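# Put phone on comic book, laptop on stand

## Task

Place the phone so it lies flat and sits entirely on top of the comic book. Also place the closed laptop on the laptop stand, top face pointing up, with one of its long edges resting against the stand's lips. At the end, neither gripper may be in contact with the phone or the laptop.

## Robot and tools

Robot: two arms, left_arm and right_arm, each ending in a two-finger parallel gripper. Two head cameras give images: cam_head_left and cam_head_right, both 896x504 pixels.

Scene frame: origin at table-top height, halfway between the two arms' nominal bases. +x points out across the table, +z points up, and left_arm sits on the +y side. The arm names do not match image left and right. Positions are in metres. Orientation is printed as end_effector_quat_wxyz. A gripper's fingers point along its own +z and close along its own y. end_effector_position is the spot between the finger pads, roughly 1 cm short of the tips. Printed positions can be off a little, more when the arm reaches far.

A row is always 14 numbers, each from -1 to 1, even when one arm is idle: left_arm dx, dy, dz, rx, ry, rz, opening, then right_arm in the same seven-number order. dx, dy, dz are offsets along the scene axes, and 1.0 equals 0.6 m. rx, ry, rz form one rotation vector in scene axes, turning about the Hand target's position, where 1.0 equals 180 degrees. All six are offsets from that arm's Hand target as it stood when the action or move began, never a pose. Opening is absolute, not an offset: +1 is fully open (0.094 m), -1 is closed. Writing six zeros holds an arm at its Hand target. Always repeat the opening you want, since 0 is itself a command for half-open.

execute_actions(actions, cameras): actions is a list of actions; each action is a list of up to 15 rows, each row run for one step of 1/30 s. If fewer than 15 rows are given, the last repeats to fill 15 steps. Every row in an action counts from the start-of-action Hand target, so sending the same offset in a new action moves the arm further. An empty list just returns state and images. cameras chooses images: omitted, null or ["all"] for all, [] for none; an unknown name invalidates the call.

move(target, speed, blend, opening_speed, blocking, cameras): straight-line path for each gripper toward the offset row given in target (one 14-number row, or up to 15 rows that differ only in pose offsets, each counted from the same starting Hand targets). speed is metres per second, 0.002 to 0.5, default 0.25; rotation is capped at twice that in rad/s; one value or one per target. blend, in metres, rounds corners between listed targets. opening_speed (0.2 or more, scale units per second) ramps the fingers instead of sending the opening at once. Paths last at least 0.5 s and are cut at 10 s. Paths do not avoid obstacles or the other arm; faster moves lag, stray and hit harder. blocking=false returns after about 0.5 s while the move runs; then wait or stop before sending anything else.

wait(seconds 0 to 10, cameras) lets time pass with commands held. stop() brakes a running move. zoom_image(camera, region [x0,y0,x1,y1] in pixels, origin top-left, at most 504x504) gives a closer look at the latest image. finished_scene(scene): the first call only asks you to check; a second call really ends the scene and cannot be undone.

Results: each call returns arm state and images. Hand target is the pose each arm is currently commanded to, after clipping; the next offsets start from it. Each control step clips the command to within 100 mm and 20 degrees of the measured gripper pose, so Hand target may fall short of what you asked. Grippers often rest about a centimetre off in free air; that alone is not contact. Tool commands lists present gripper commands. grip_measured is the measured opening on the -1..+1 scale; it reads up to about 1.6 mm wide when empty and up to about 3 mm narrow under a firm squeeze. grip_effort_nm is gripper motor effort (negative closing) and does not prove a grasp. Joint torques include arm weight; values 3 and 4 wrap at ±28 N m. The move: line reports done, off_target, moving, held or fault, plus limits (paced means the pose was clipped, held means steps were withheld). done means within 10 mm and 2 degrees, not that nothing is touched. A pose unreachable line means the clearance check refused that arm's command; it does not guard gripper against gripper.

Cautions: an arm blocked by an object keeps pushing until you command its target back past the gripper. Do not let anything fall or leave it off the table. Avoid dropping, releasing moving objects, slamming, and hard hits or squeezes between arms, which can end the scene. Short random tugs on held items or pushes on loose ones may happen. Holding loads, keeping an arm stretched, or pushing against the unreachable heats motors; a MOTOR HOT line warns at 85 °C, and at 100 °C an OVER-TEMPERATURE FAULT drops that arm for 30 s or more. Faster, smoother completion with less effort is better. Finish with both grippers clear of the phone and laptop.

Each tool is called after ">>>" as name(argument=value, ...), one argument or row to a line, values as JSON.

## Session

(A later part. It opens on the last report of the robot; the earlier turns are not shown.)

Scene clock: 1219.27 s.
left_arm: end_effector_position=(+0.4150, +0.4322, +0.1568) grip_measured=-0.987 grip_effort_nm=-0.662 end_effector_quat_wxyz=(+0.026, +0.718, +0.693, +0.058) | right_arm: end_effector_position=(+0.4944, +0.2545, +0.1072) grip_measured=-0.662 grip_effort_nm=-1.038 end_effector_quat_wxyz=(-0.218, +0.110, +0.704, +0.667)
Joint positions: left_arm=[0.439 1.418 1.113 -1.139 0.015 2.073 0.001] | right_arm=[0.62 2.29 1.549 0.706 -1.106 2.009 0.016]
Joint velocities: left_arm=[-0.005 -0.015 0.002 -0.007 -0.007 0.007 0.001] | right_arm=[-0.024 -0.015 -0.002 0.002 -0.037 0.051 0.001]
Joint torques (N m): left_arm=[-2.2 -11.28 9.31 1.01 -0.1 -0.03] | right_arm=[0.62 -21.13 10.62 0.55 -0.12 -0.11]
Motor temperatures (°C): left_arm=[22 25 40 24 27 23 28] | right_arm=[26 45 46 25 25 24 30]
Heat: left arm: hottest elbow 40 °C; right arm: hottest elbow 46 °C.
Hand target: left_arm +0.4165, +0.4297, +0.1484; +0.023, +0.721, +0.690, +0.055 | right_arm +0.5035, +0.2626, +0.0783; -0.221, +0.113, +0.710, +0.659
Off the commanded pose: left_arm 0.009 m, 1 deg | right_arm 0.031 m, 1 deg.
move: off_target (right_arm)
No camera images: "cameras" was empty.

>>> move(
  target=[0, 0, -0.013, 0,0,0,-1, 0,0,0,0,0,0,-0.85],
  speed=0.05,
  cameras=[],
)

>>> move(
  target=[0.015, 0, -0.004, 0,0,0,-1, 0,0,0,0,0,0,-0.85],
  speed=0.05,
)

>>> zoom_image(
  camera="cam_head_right",
  region=[205, 190, 345, 270],
)

>>> zoom_image(
  camera="cam_head_left",
  region=[185, 190, 325, 270],
)

Scene clock: 1223.87 s.
left_arm: end_effector_position=(+0.4151, +0.4322, +0.1488) grip_measured=-0.987 grip_effort_nm=-0.667 end_effector_quat_wxyz=(+0.026, +0.718, +0.693, +0.058) | right_arm: end_effector_position=(+0.4944, +0.2545, +0.1072) grip_measured=-0.662 grip_effort_nm=-1.038 end_effector_quat_wxyz=(-0.218, +0.110, +0.704, +0.667)
Joint positions: left_arm=[0.439 1.425 1.099 -1.118 0.015 2.073 0.001] | right_arm=[0.62 2.29 1.549 0.706 -1.106 2.009 0.016]
Joint velocities: left_arm=[-0.005 -0.015 -0.002 0.002 -0.037 -0.066 -0.001] | right_arm=[0.005 -0.015 -0.002 0.012 0.007 0.037 -0.001]
Joint torques (N m): left_arm=[-2.32 -12.16 9.1 1.17 -0.11 0.02] | right_arm=[0.62 -21.13 10.59 0.55 -0.12 -0.11]
Motor temperatures (°C): left_arm=[22 26 39 24 27 23 28] | right_arm=[26 45 46 25 25 24 30]
Heat: left arm: hottest elbow 39 °C; right arm: hottest elbow 46 °C.
Hand target: left_arm +0.4165, +0.4296, +0.1406; +0.023, +0.721, +0.690, +0.055 | right_arm +0.5035, +0.2626, +0.0783; -0.221, +0.113, +0.710, +0.659
Off the commanded pose: left_arm 0.009 m, 1 deg | right_arm 0.031 m, 1 deg.
move: off_target (right_arm)
No camera images: "cameras" was empty.

Scene clock: 1224.70 s.
left_arm: end_effector_position=(+0.4177, +0.4320, +0.1411) grip_measured=-0.987 grip_effort_nm=-0.667 end_effector_quat_wxyz=(+0.024, +0.719, +0.692, +0.053) | right_arm: end_effector_position=(+0.4944, +0.2545, +0.1072) grip_measured=-0.662 grip_effort_nm=-1.033 end_effector_quat_wxyz=(-0.218, +0.110, +0.704, +0.667)
Joint positions: left_arm=[0.435 1.445 1.099 -1.11 0.014 2.072 0.001] | right_arm=[0.62 2.29 1.549 0.706 -1.106 2.009 0.016]
Joint velocities: left_arm=[-0.015 -0.015 -0.002 -0.022 0.037 0.037 0] | right_arm=[-0.015 -0.005 -0.007 0.007 -0.066 -0.022 0.001]
Joint torques (N m): left_arm=[-3.19 -11.4 10.61 0.9 -0.15 -0.09] | right_arm=[0.62 -21.19 10.59 0.55 -0.12 -0.11]
Motor temperatures (°C): left_arm=[22 26 39 24 27 23 28] | right_arm=[26 45 46 25 25 24 30]
Heat: left arm: hottest elbow 39 °C; right arm: hottest elbow 46 °C.
Hand target: left_arm +0.4254, +0.4295, +0.1381; +0.023, +0.721, +0.690, +0.055 | right_arm +0.5035, +0.2626, +0.0783; -0.221, +0.113, +0.710, +0.659
Off the commanded pose: left_arm 0.009 m, 0 deg | right_arm 0.031 m, 1 deg.
move: off_target (right_arm)

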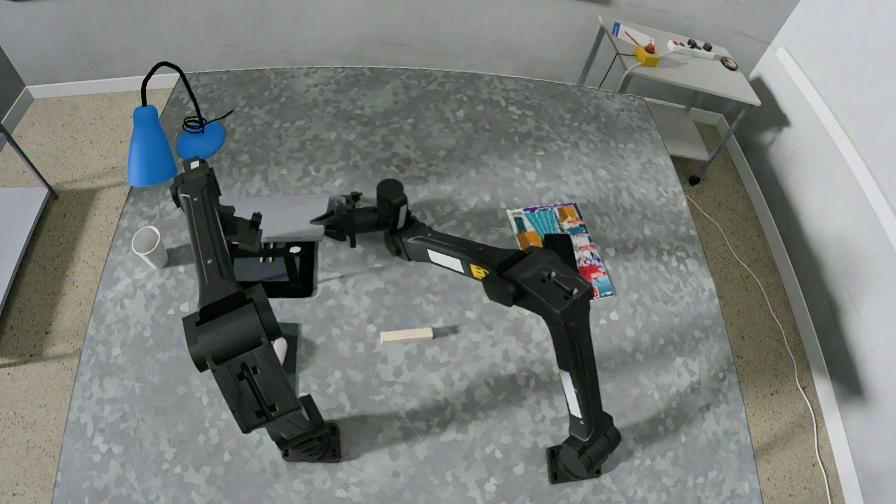

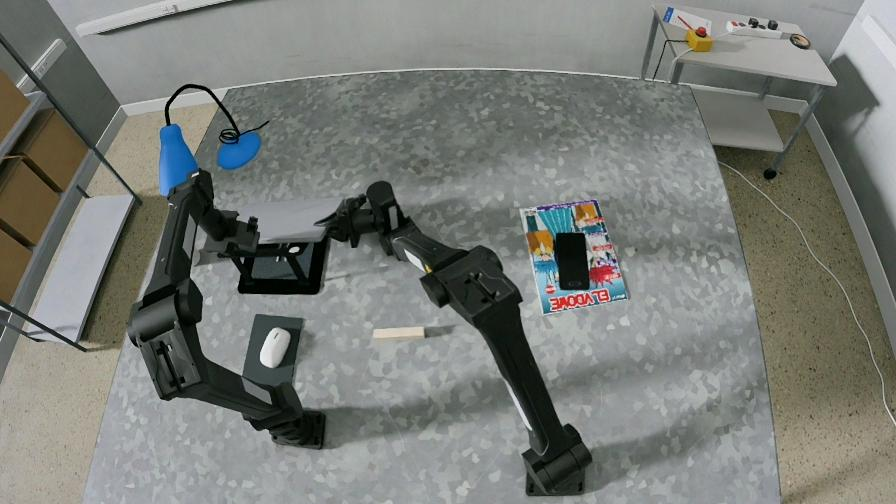

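Scaled by 3.600.

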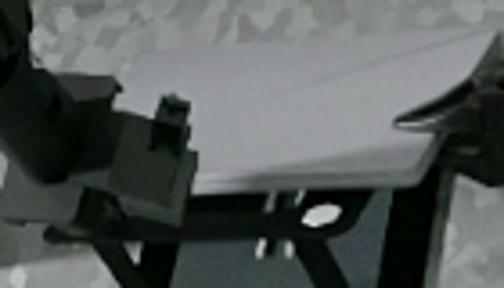

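Scaled by 3.600.

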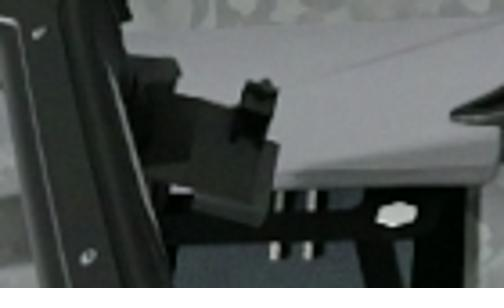

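>>> move(
  target=[0.015, 0, 0.0, 0,0,0,-1, 0,0,0,0,0,0,-0.85],
  speed=0.04,
  cameras=["cam_head_left"],
)

>>> zoom_image(
  camera="cam_head_left",
  region=[185, 190, 325, 270],
)

>>> move(
  target=[0.015, 0, 0.0, 0,0,0,-1, 0,0,0,0,0,0,-0.85],
  speed=0.04,
  cameras=["cam_head_left"],
)

>>> zoom_image(
  camera="cam_head_left",
  region=[185, 190, 325, 270],
)

Scene clock: 1229.70 s.
left_arm: end_effector_position=(+0.4209, +0.4291, +0.1384) grip_measured=-0.987 grip_effort_nm=-0.662 end_effector_quat_wxyz=(+0.024, +0.719, +0.692, +0.052) | right_arm: end_effector_position=(+0.4943, +0.2545, +0.1072) grip_measured=-0.662 grip_effort_nm=-1.038 end_effector_quat_wxyz=(-0.218, +0.110, +0.704, +0.667)
Joint positions: left_arm=[0.426 1.452 1.099 -1.104 0.013 2.062 0.001] | right_arm=[0.62 2.29 1.549 0.706 -1.107 2.009 0.016]
Joint velocities: left_arm=[0.005 -0.005 -0.002 0.002 -0.051 0.007 -0.002] | right_arm=[-0.005 0.005 0.002 -0.007 -0.051 0.022 -0.001]
Joint torques (N m): left_arm=[-2.67 -10.64 12.59 0.79 -0.13 -0.09] | right_arm=[0.56 -21.19 10.58 0.55 -0.12 -0.11]
Motor temperatures (°C): left_arm=[22 26 39 24 27 23 28] | right_arm=[26 45 46 25 25 24 30]
Heat: left arm: hottest elbow 39 °C; right arm: hottest elbow 46 °C.
Hand target: left_arm +0.4345, +0.4293, +0.1382; +0.023, +0.721, +0.690, +0.055 | right_arm +0.5035, +0.2625, +0.0783; -0.221, +0.113, +0.710, +0.659
Off the commanded pose: left_arm 0.014 m, 0 deg | right_arm 0.031 m, 1 deg.
move: off_target (left_arm, right_arm)
Images, in order (width x height): cam_head_left 896x504.

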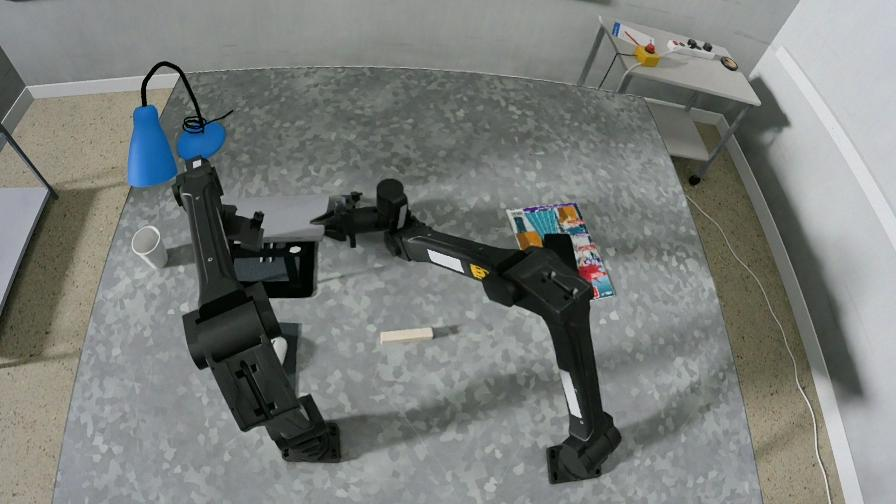

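Scaled by 3.600.

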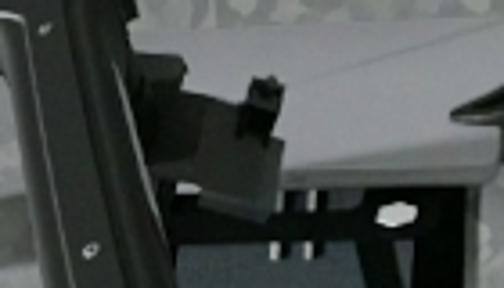

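Scene clock: 1230.57 s.
left_arm: end_effector_position=(+0.4248, +0.4243, +0.1253) grip_measured=-0.987 grip_effort_nm=-0.667 end_effector_quat_wxyz=(+0.020, +0.721, +0.692, +0.039) | right_arm: end_effector_position=(+0.4943, +0.2545, +0.1072) grip_measured=-0.662 grip_effort_nm=-1.033 end_effector_quat_wxyz=(-0.218, +0.110, +0.704, +0.667)
Joint positions: left_arm=[0.412 1.484 1.099 -1.098 0.013 2.051 0.001] | right_arm=[0.62 2.29 1.549 0.706 -1.107 2.009 0.016]
Joint velocities: left_arm=[0.005 -0.015 0.012 0.017 0.051 -0.095 0] | right_arm=[-0.024 -0.005 -0.002 0.002 0.007 -0.022 0]
Joint torques (N m): left_arm=[-2.14 -11.69 14.6 0.34 -0.14 -0.05] | right_arm=[0.62 -21.36 10.56 0.57 -0.12 -0.1]
Motor temperatures (°C): left_arm=[22 26 39 24 27 23 28] | right_arm=[26 45 46 25 25 24 30]
Heat: left arm: hottest elbow 39 °C; right arm: hottest elbow 46 °C.
Hand target: left_arm +0.4435, +0.4293, +0.1382; +0.023, +0.721, +0.690, +0.055 | right_arm +0.5035, +0.2625, +0.0783; -0.221, +0.113, +0.710, +0.659
Off the commanded pose: left_arm 0.023 m, 2 deg | right_arm 0.031 m, 1 deg.
move: off_target (left_arm, right_arm)
Images, in order (width x height): cam_head_left 896x504.

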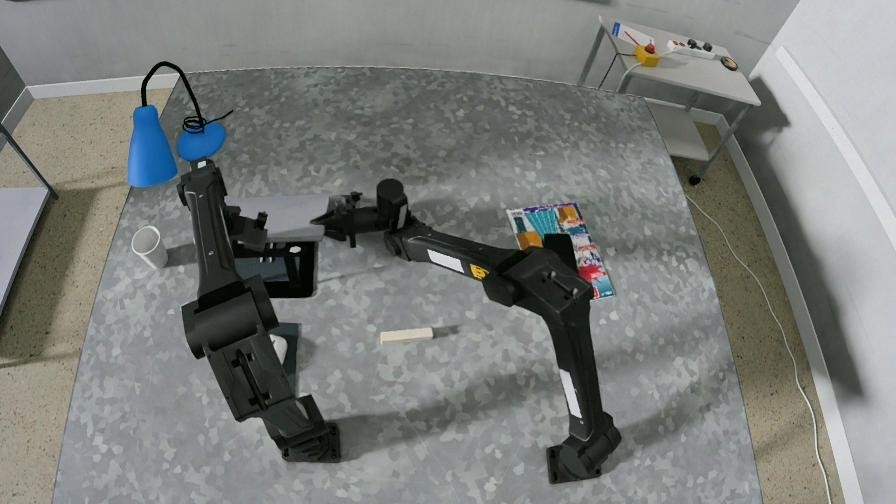

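Scaled by 3.600.

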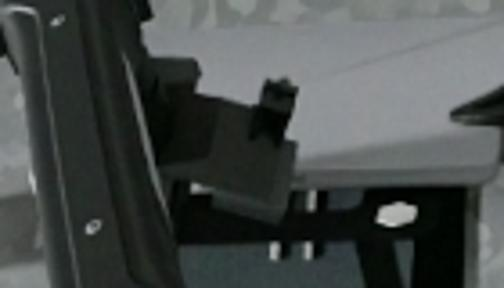

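>>> zoom_image(
  camera="cam_head_left",
  region=[225, 220, 295, 260],
)

>>> zoom_image(
  camera="cam_head_left",
  region=[210, 180, 350, 260],
)

Scaled by 7.200.

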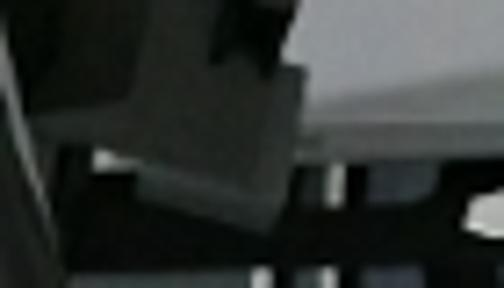

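Scaled by 3.600.

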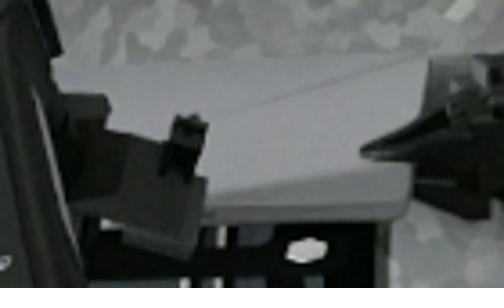

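>>> move(
  target=[0.01, 0, 0.02, 0,0,0,-1, 0,0,0,0,0,0,-0.85],
  speed=0.04,
  cameras=["cam_head_left"],
)

>>> zoom_image(
  camera="cam_head_left",
  region=[210, 180, 350, 260],
)

Scene clock: 1239.37 s.
left_arm: end_effector_position=(+0.4257, +0.4241, +0.1306) grip_measured=-0.987 grip_effort_nm=-0.667 end_effector_quat_wxyz=(+0.018, +0.720, +0.693, +0.035) | right_arm: end_effector_position=(+0.4944, +0.2545, +0.1072) grip_measured=-0.662 grip_effort_nm=-1.033 end_effector_quat_wxyz=(-0.218, +0.110, +0.704, +0.667)
Joint positions: left_arm=[0.41 1.487 1.117 -1.123 0.012 2.047 0.001] | right_arm=[0.62 2.29 1.549 0.706 -1.106 2.009 0.016]
Joint velocities: left_arm=[0.005 -0.015 0.002 -0.002 0.007 -0.022 -0.001] | right_arm=[0.015 0.005 0.002 -0.012 0.051 0.007 0]
Joint torques (N m): left_arm=[-2.49 -12.45 16.03 -0.1 -0.06 -0.08] | right_arm=[0.62 -21.3 10.61 0.54 -0.12 -0.11]
Motor temperatures (°C): left_arm=[22 26 39 24 27 23 28] | right_arm=[26 45 46 25 25 24 30]
Heat: left arm: hottest elbow 39 °C; right arm: hottest elbow 46 °C.
Hand target: left_arm +0.4495, +0.4294, +0.1501; +0.023, +0.721, +0.690, +0.055 | right_arm +0.5035, +0.2626, +0.0783; -0.221, +0.113, +0.710, +0.659
Off the commanded pose: left_arm 0.031 m, 2 deg | right_arm 0.031 m, 1 deg.
move: off_target (left_arm, right_arm)
Images, in order (width x height): cam_head_left 896x504.

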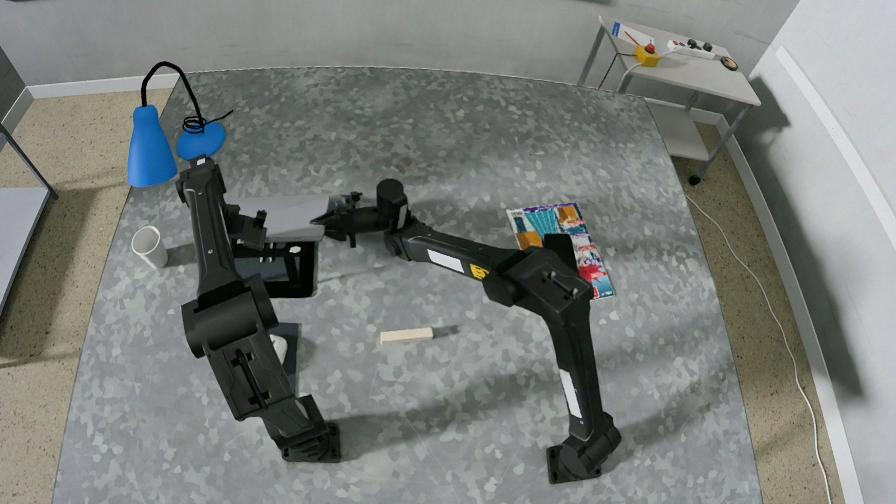

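Scaled by 3.600.

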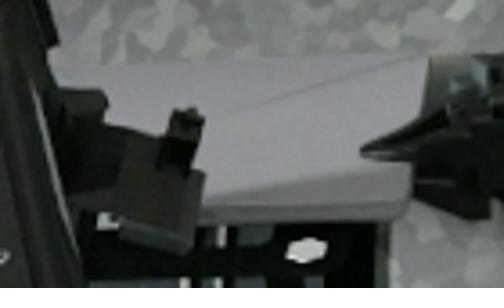

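>>> move(
  target=[0.02, 0, 0.0, 0,0,0,-1, 0,0,0,0,0,0,-0.85],
  speed=0.04,
  cameras=["cam_head_left"],
)

>>> zoom_image(
  camera="cam_head_left",
  region=[210, 180, 350, 260],
)

Scene clock: 1242.20 s.
left_arm: end_effector_position=(+0.4352, +0.4246, +0.1300) grip_measured=-0.987 grip_effort_nm=-0.667 end_effector_quat_wxyz=(+0.016, +0.719, +0.694, +0.033) | right_arm: end_effector_position=(+0.4944, +0.2545, +0.1072) grip_measured=-0.662 grip_effort_nm=-1.043 end_effector_quat_wxyz=(-0.218, +0.110, +0.704, +0.667)
Joint positions: left_arm=[0.401 1.512 1.145 -1.13 0.009 2.036 0.001] | right_arm=[0.62 2.29 1.549 0.706 -1.106 2.009 0.016]
Joint velocities: left_arm=[-0.005 -0.005 0.007 -0.002 0.037 -0.037 -0.001] | right_arm=[-0.015 0.005 -0.012 -0.002 0.007 -0.022 -0.001]
Joint torques (N m): left_arm=[-2.02 -12.92 16.05 0.16 -0.05 -0.05] | right_arm=[0.62 -21.25 10.61 0.57 -0.12 -0.11]
Motor temperatures (°C): left_arm=[22 26 39 24 27 23 28] | right_arm=[26 45 46 25 25 24 30]
Heat: left arm: hottest elbow 39 °C; right arm: hottest elbow 46 °C.
Hand target: left_arm +0.4617, +0.4293, +0.1502; +0.023, +0.721, +0.690, +0.055 | right_arm +0.5035, +0.2626, +0.0783; -0.221, +0.113, +0.710, +0.659
Off the commanded pose: left_arm 0.033 m, 3 deg | right_arm 0.031 m, 1 deg.
move: off_target (left_arm, right_arm)
Images, in order (width x height): cam_head_left 896x504.

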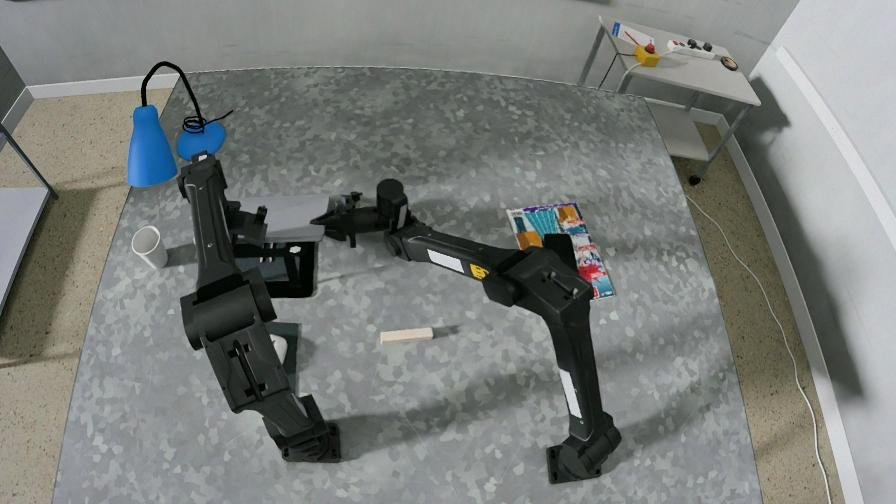

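Scaled by 3.600.

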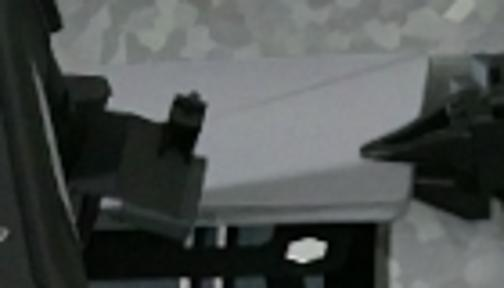

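>>> zoom_image(
  camera="cam_head_left",
  region=[225, 220, 295, 260],
)

>>> zoom_image(
  camera="cam_head_right",
  region=[205, 190, 345, 270],
)

Scaled by 7.200.

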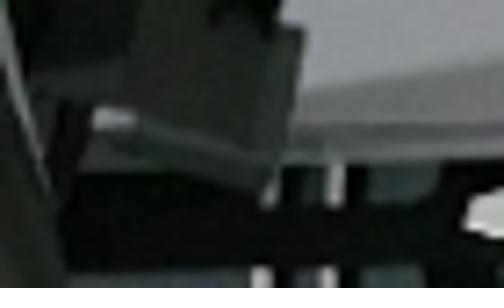

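This scene's latest camera images include none from cam_head_right. They are from: cam_head_left. cam_head_right's image comes with the result of a call that names it in "cameras".

>>> move(
  target=[0.012, 0, 0.01, 0,0,0,-1, 0,0,0,0,0,0,-0.85],
  speed=0.04,
)

>>> zoom_image(
  camera="cam_head_left",
  region=[225, 220, 295, 260],
)

>>> zoom_image(
  camera="cam_head_right",
  region=[205, 190, 345, 270],
)

Scene clock: 1247.87 s.
left_arm: end_effector_position=(+0.4362, +0.4241, +0.1315) grip_measured=-0.987 grip_effort_nm=-0.662 end_effector_quat_wxyz=(+0.012, +0.718, +0.696, +0.024) | right_arm: end_effector_position=(+0.4944, +0.2545, +0.1072) grip_measured=-0.662 grip_effort_nm=-1.043 end_effector_quat_wxyz=(-0.218, +0.110, +0.704, +0.667)
Joint positions: left_arm=[0.398 1.524 1.163 -1.156 0.007 2.029 0.001] | right_arm=[0.62 2.29 1.549 0.706 -1.106 2.009 0.016]
Joint velocities: left_arm=[-0.005 -0.005 0.002 -0.017 0.022 0.007 0.001] | right_arm=[-0.005 0.005 -0.017 -0.002 -0.051 0.081 0]
Joint torques (N m): left_arm=[-2.49 -12.57 17.35 0.58 0.04 -0.08] | right_arm=[0.56 -21.13 10.59 0.54 -0.12 -0.1]
Motor temperatures (°C): left_arm=[22 26 40 24 27 23 28] | right_arm=[26 45 46 25 25 24 30]
Heat: left arm: hottest elbow 40 °C; right arm: hottest elbow 46 °C.
Hand target: left_arm +0.4689, +0.4291, +0.1561; +0.024, +0.721, +0.690, +0.055 | right_arm +0.5035, +0.2626, +0.0783; -0.221, +0.113, +0.710, +0.659
Off the commanded pose: left_arm 0.041 m, 4 deg | right_arm 0.031 m, 1 deg.
move: off_target (left_arm, right_arm)

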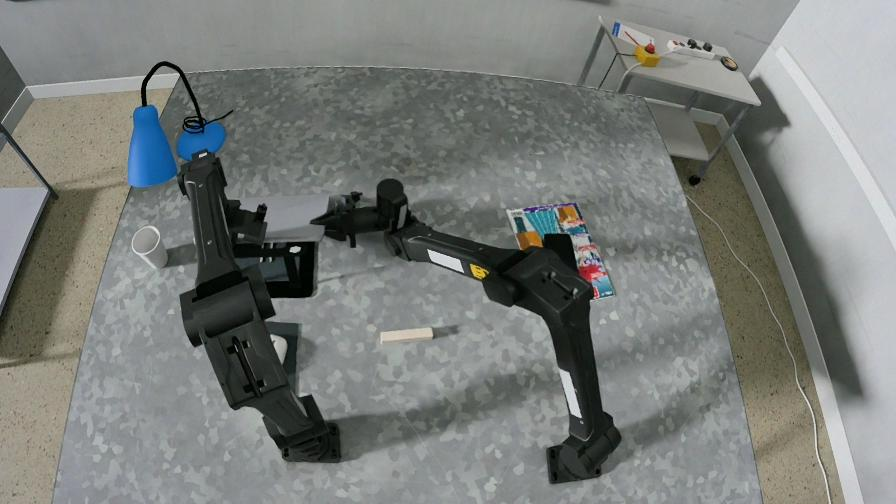

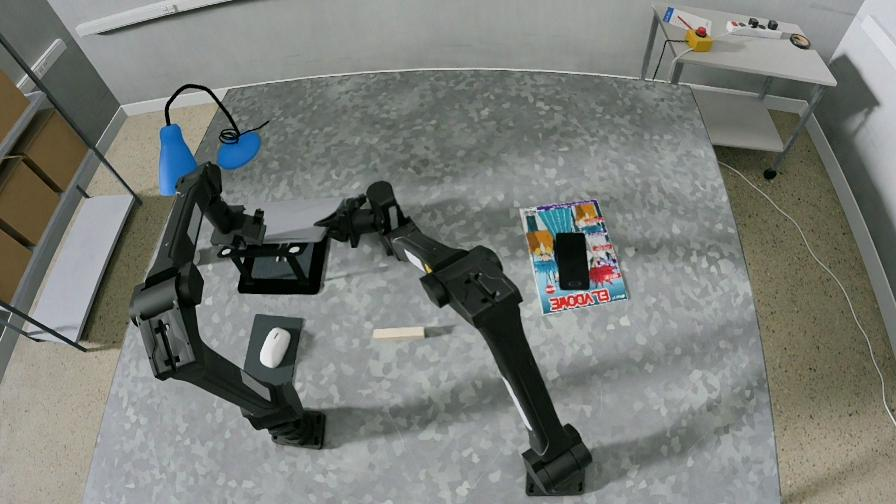

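Scaled by 7.200.

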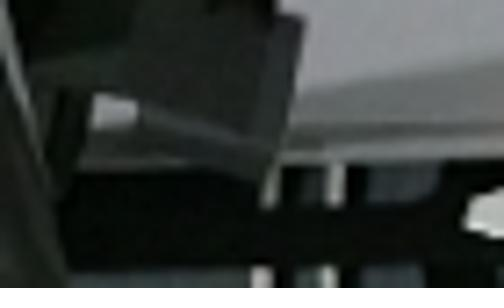

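Scaled by 3.600.

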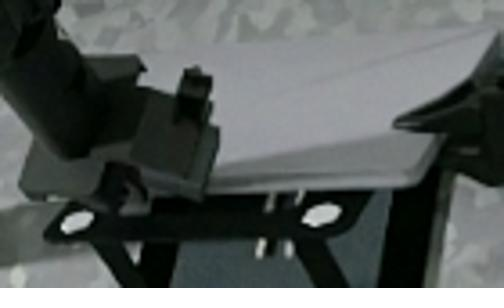

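>>> move(
  target=[0.02, 0, 0.0, 0,0,0,-1, 0,0,0,0,0,0,-0.85],
  speed=0.04,
)

>>> zoom_image(
  camera="cam_head_left",
  region=[225, 220, 295, 260],
)

>>> zoom_image(
  camera="cam_head_right",
  region=[215, 220, 285, 260],
)

Scene clock: 1251.73 s.
left_arm: end_effector_position=(+0.4378, +0.4243, +0.1312) grip_measured=-0.987 grip_effort_nm=-0.657 end_effector_quat_wxyz=(+0.006, +0.715, +0.699, +0.015) | right_arm: end_effector_position=(+0.4949, +0.2547, +0.1070) grip_measured=-0.662 grip_effort_nm=-1.038 end_effector_quat_wxyz=(-0.217, +0.110, +0.704, +0.667)
Joint positions: left_arm=[0.394 1.541 1.182 -1.179 0.001 2.018 0.001] | right_arm=[0.62 2.291 1.55 0.706 -1.104 2.009 0.016]
Joint velocities: left_arm=[-0.005 -0.005 0.002 0.007 -0.007 -0.007 0] | right_arm=[-0.034 0.005 0.007 -0.002 -0.051 0.022 -0.001]
Joint torques (N m): left_arm=[-3.84 -13.27 18.15 0.88 0.2 0] | right_arm=[0.62 -21.19 10.54 0.55 -0.21 -0.1]
Motor temperatures (°C): left_arm=[22 26 40 24 27 23 28] | right_arm=[26 45 46 25 25 24 30]
Heat: left arm: hottest elbow 40 °C; right arm: hottest elbow 46 °C.
Hand target: left_arm +0.4809, +0.4290, +0.1561; +0.024, +0.721, +0.690, +0.055 | right_arm +0.5034, +0.2626, +0.0781; -0.221, +0.113, +0.710, +0.659
Off the commanded pose: left_arm 0.050 m, 5 deg | right_arm 0.031 m, 1 deg.
move: off_target (left_arm, right_arm)

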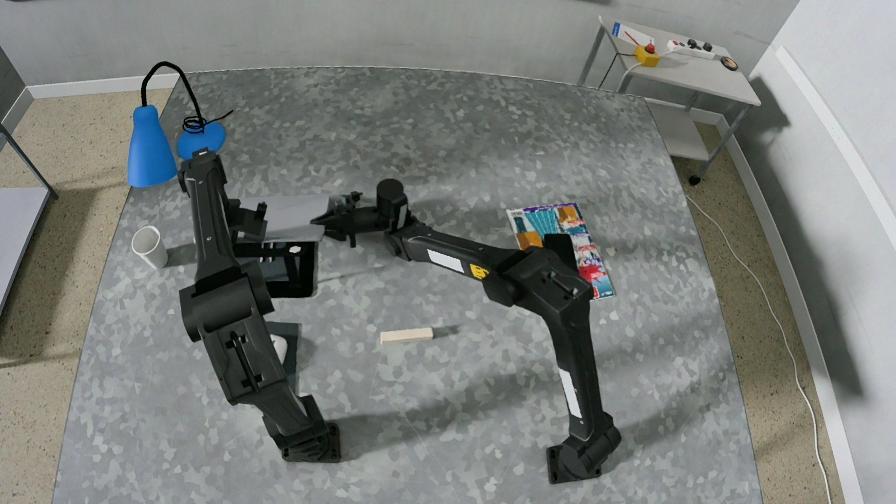

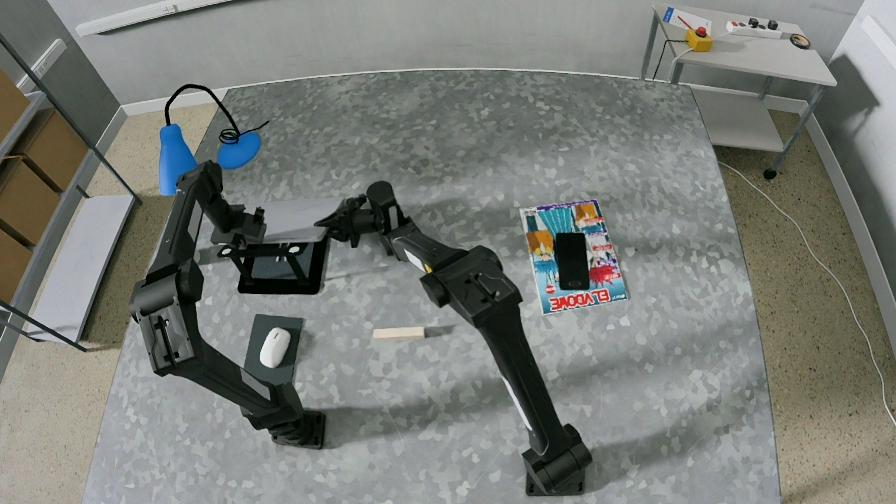

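Scaled by 7.200.

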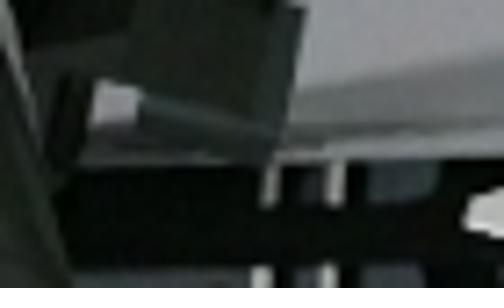

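Scaled by 7.200.

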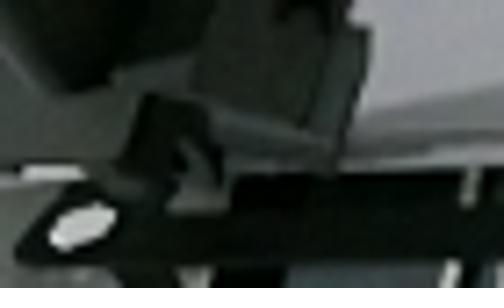

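>>> move(
  target=[0.02, 0, 0.0, 0,0,0,-1, 0,0,0,0,0,0,-0.85],
  speed=0.04,
)

>>> zoom_image(
  camera="cam_head_left",
  region=[225, 220, 295, 260],
)

>>> zoom_image(
  camera="cam_head_right",
  region=[205, 190, 345, 270],
)

Scene clock: 1256.43 s.
left_arm: end_effector_position=(+0.4389, +0.4243, +0.1310) grip_measured=-0.987 grip_effort_nm=-0.652 end_effector_quat_wxyz=(+0.000, +0.713, +0.701, +0.006) | right_arm: end_effector_position=(+0.4950, +0.2547, +0.1070) grip_measured=-0.662 grip_effort_nm=-1.038 end_effector_quat_wxyz=(-0.217, +0.111, +0.704, +0.667)
Joint positions: left_arm=[0.391 1.557 1.201 -1.204 -0.004 2.007 0.001] | right_arm=[0.62 2.291 1.55 0.706 -1.104 2.01 0.016]
Joint velocities: left_arm=[-0.015 -0.015 0.012 0.007 0.007 0.022 0] | right_arm=[0.005 0.024 0.002 -0.017 -0.066 -0.037 -0.001]
Joint torques (N m): left_arm=[-4.25 -11.99 19.02 1.63 0.36 -0.08] | right_arm=[0.56 -21.3 10.55 0.53 -0.21 -0.11]
Motor temperatures (°C): left_arm=[22 26 42 24 27 23 28] | right_arm=[26 45 46 25 25 24 30]
Heat: left arm: hottest elbow 42 °C; right arm: hottest elbow 46 °C.
Hand target: left_arm +0.4929, +0.4289, +0.1560; +0.024, +0.721, +0.690, +0.055 | right_arm +0.5034, +0.2627, +0.0782; -0.221, +0.113, +0.710, +0.659
Off the commanded pose: left_arm 0.060 m, 6 deg | right_arm 0.031 m, 1 deg.
move: off_target (left_arm, right_arm)

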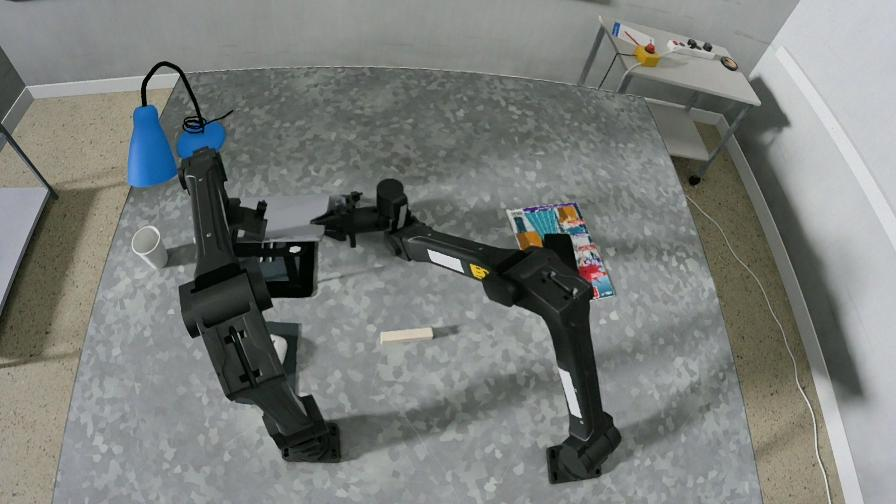

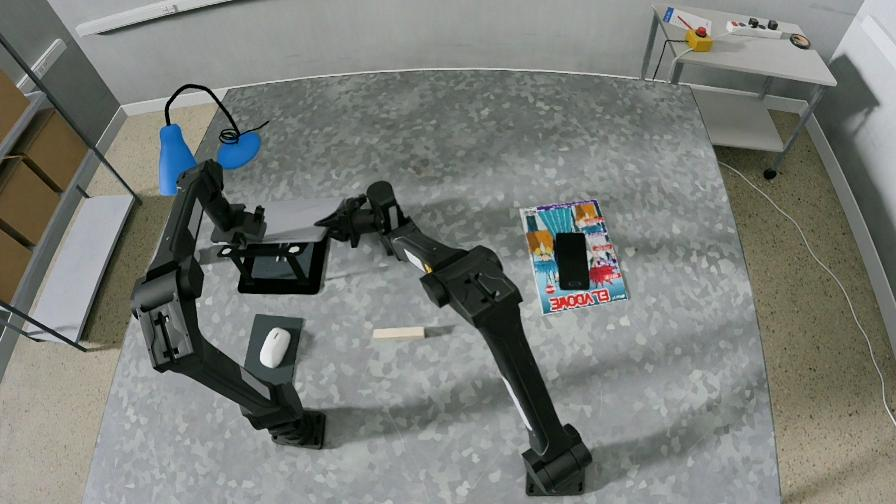

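Scaled by 7.200.

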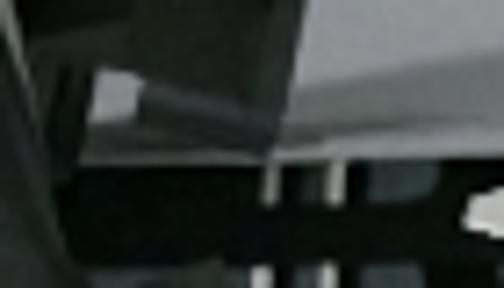

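Scaled by 3.600.

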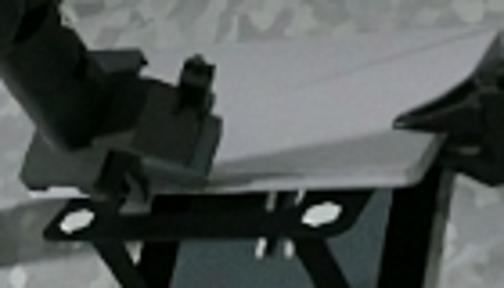

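>>> move(
  target=[0.025, 0, 0.0, 0,0,0,-1, 0,0,0,0,0,0,-0.85],
  speed=0.04,
)

>>> zoom_image(
  camera="cam_head_left",
  region=[225, 220, 295, 260],
)

>>> zoom_image(
  camera="cam_head_right",
  region=[205, 190, 345, 270],
)

Scene clock: 1259.83 s.
left_arm: end_effector_position=(+0.4460, +0.4252, +0.1312) grip_measured=-0.987 grip_effort_nm=-0.647 end_effector_quat_wxyz=(-0.005, +0.711, +0.703, -0.001) | right_arm: end_effector_position=(+0.4997, +0.2553, +0.1071) grip_measured=-0.662 grip_effort_nm=-1.038 end_effector_quat_wxyz=(-0.213, +0.113, +0.703, +0.669)
Joint positions: left_arm=[0.385 1.583 1.232 -1.224 -0.009 1.995 0.001] | right_arm=[0.617 2.297 1.561 0.706 -1.097 2.012 0.016]
Joint velocities: left_arm=[-0.015 0.005 0.002 -0.022 0.007 0.022 0] | right_arm=[-0.024 -0.005 -0.007 -0.002 0.022 0.007 0]
Joint torques (N m): left_arm=[-3.72 -12.69 19.9 2 0.52 -0.05] | right_arm=[0.79 -21.77 9.92 0.55 -0.47 -0.12]
Motor temperatures (°C): left_arm=[22 26 43 24 27 23 28] | right_arm=[26 45 46 25 25 24 30]
Heat: left arm: hottest elbow 43 °C; right arm: hottest elbow 46 °C.
Hand target: left_arm +0.5080, +0.4287, +0.1560; +0.024, +0.721, +0.690, +0.055 | right_arm +0.5034, +0.2625, +0.0781; -0.222, +0.113, +0.710, +0.659
Off the commanded pose: left_arm 0.067 m, 7 deg | right_arm 0.030 m, 2 deg.
move: off_target (left_arm, right_arm)

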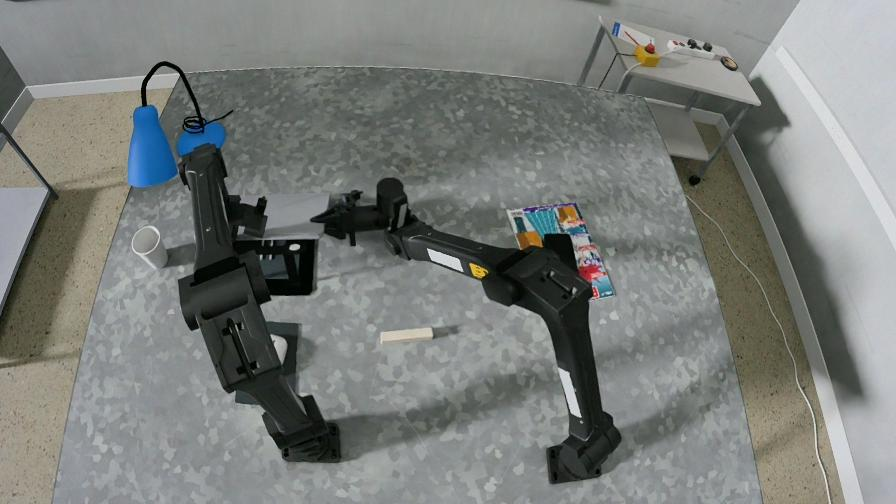

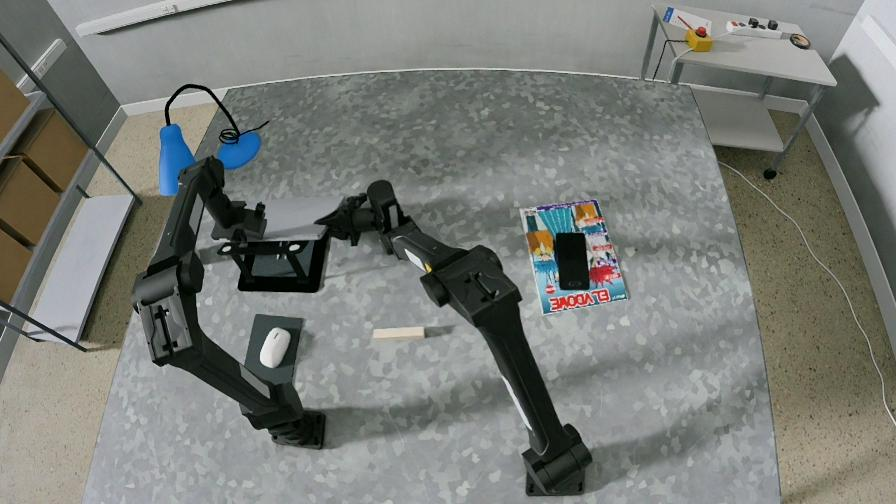

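Scaled by 7.200.

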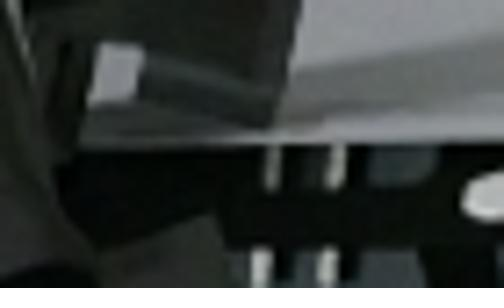

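Scaled by 3.600.

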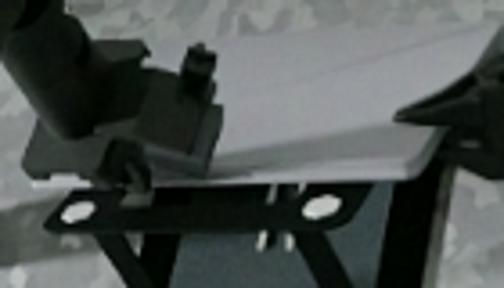

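>>> move(
  target=[-0.05, 0, -0.02, 0,0,0,-1, 0,-0.01,0.03,0,0,0,-0.85],
  speed=0.04,
  cameras=[],
)

Scene clock: 1268.30 s.
left_arm: end_effector_position=(+0.4462, +0.4253, +0.1317) grip_measured=-0.987 grip_effort_nm=-0.652 end_effector_quat_wxyz=(-0.005, +0.713, +0.701, +0.000) | right_arm: end_effector_position=(+0.5001, +0.2549, +0.1057) grip_measured=-0.662 grip_effort_nm=-1.043 end_effector_quat_wxyz=(-0.217, +0.116, +0.705, +0.666)
Joint positions: left_arm=[0.385 1.582 1.232 -1.224 -0.009 2.002 0.001] | right_arm=[0.616 2.297 1.563 0.69 -1.1 2.01 0.016]
Joint velocities: left_arm=[-0.015 0.005 -0.002 -0.012 0.081 0.066 0.002] | right_arm=[-0.005 0.005 0.012 0.002 -0.022 -0.037 0.001]
Joint torques (N m): left_arm=[-2.55 -16.38 11.43 3.22 0.59 0.13] | right_arm=[0.32 -24.64 9.17 0.08 -0.6 -0.13]
Motor temperatures (°C): left_arm=[22 26 43 24 27 23 28] | right_arm=[26 44 47 25 25 24 30]
Heat: left arm: hottest elbow 43 °C; right arm: hottest elbow 47 °C.
Hand target: left_arm +0.4778, +0.4289, +0.1441; +0.023, +0.721, +0.690, +0.055 | right_arm +0.5038, +0.2567, +0.0961; -0.221, +0.113, +0.710, +0.659
Off the commanded pose: left_arm 0.034 m, 7 deg | right_arm 0.010 m, 1 deg.
move: off_target (left_arm)
No camera images: "cameras" was empty.

>>> move(
  target=[0, 0, 0, 0,0,0,-1, -0.005,-0.003,0.014,0,0,0,-0.85],
  speed=0.04,
  cameras=[],
)

>>> move(
  target=[0, 0, 0, 0,0,0,-1, 0,0,0,0,0,0,-0.3],
  speed=0.04,
  opening_speed=0.3,
)

>>> zoom_image(
  camera="cam_head_left",
  region=[210, 180, 350, 260],
)

>>> zoom_image(
  camera="cam_head_right",
  region=[205, 190, 345, 270],
)

Scene clock: 1273.20 s.
left_arm: end_effector_position=(+0.4463, +0.4253, +0.1317) grip_measured=-0.987 grip_effort_nm=-0.652 end_effector_quat_wxyz=(-0.005, +0.713, +0.701, +0.000) | right_arm: end_effector_position=(+0.5001, +0.2549, +0.1060) grip_measured=-0.662 grip_effort_nm=-1.038 end_effector_quat_wxyz=(-0.217, +0.117, +0.706, +0.664)
Joint positions: left_arm=[0.385 1.582 1.232 -1.224 -0.009 2.002 0.001] | right_arm=[0.616 2.295 1.563 0.681 -1.1 2.005 0.016]
Joint velocities: left_arm=[-0.005 -0.005 -0.007 -0.012 0.051 -0.037 0] | right_arm=[0.005 -0.005 0.007 -0.002 0.037 -0.066 0]
Joint torques (N m): left_arm=[-2.32 -16.56 11.45 3.59 0.5 0.11] | right_arm=[0.32 -26.17 8.13 0.2 -0.58 -0.04]
Motor temperatures (°C): left_arm=[22 26 43 24 27 23 28] | right_arm=[26 44 47 25 25 24 30]
Heat: left arm: hottest elbow 43 °C; right arm: hottest elbow 47 °C.
Hand target: left_arm +0.4778, +0.4289, +0.1441; +0.023, +0.721, +0.690, +0.055 | right_arm +0.5009, +0.2550, +0.1045; -0.221, +0.113, +0.710, +0.659
Off the commanded pose: left_arm 0.034 m, 7 deg | right_arm 0.002 m, 1 deg.
move: off_target (left_arm)
No camera images: "cameras" was empty.

Scene clock: 1275.33 s.
left_arm: end_effector_position=(+0.4527, +0.4274, +0.1327) grip_measured=-0.987 grip_effort_nm=-0.657 end_effector_quat_wxyz=(+0.002, +0.714, +0.700, +0.014) | right_arm: end_effector_position=(+0.4982, +0.2537, +0.1029) grip_measured=-0.302 grip_effort_nm=0.066 end_effector_quat_wxyz=(-0.223, +0.116, +0.709, +0.658)
Joint positions: left_arm=[0.385 1.58 1.232 -1.196 -0.005 2.004 0.001] | right_arm=[0.615 2.294 1.563 0.656 -1.114 1.992 0.033]
Joint velocities: left_arm=[-0.005 -0.015 -0.002 -0.002 0.007 0.081 -0.001] | right_arm=[-0.005 -0.005 0.002 -0.012 -0.007 0.007 0.001]
Joint torques (N m): left_arm=[-2.96 -16.15 11.48 2.69 0.43 0.07] | right_arm=[0.44 -26.11 8.16 1.01 -0.13 0.01]
Motor temperatures (°C): left_arm=[22 26 42 24 27 23 28] | right_arm=[26 45 47 25 25 24 30]
Heat: left arm: hottest elbow 42 °C; right arm: hottest elbow 47 °C.
Hand target: left_arm +0.4779, +0.4289, +0.1440; +0.024, +0.721, +0.690, +0.055 | right_arm +0.5009, +0.2550, +0.1045; -0.222, +0.113, +0.710, +0.659
Off the commanded pose: left_arm 0.028 m, 6 deg | right_arm 0.003 m, 0 deg.
move: off_target (left_arm)

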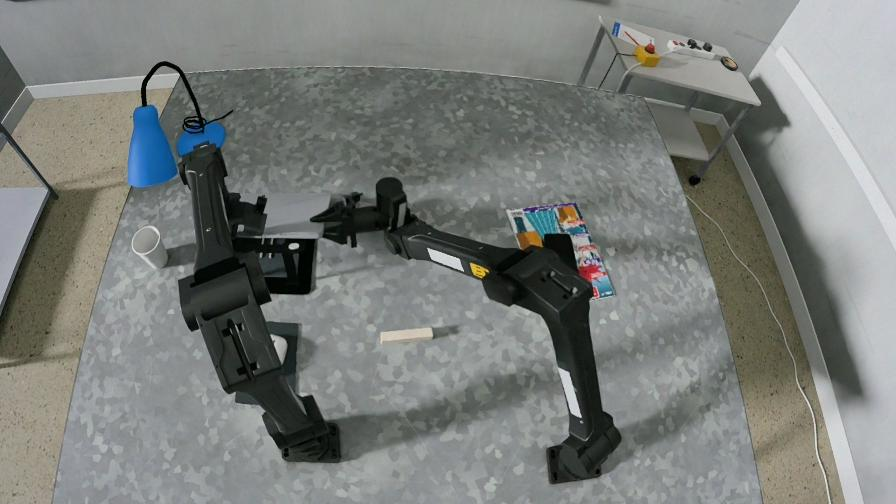

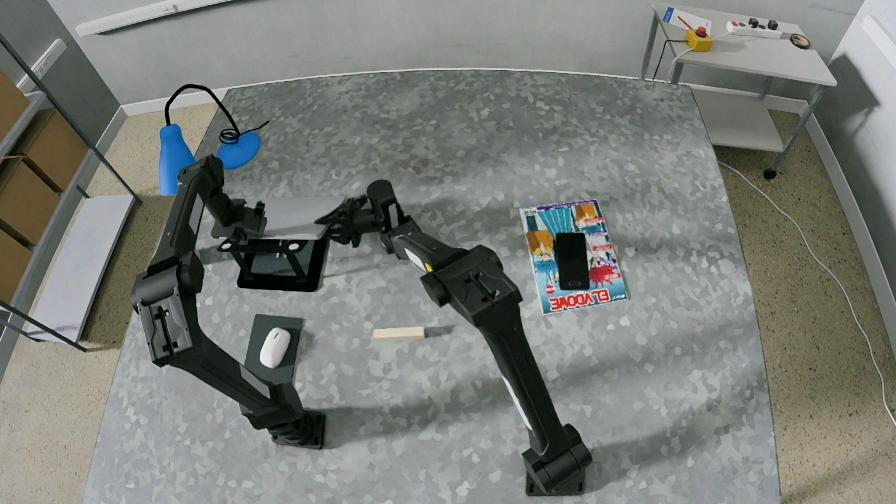

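Scaled by 3.600.

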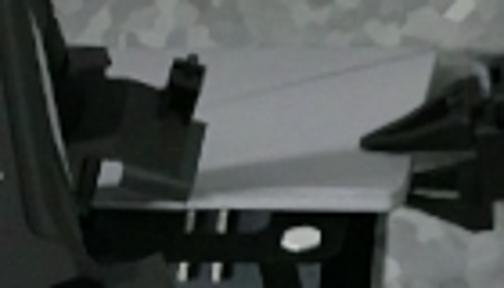

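Scaled by 3.600.

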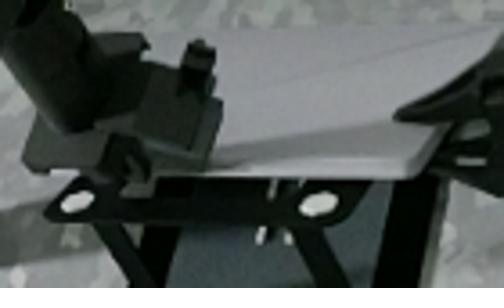

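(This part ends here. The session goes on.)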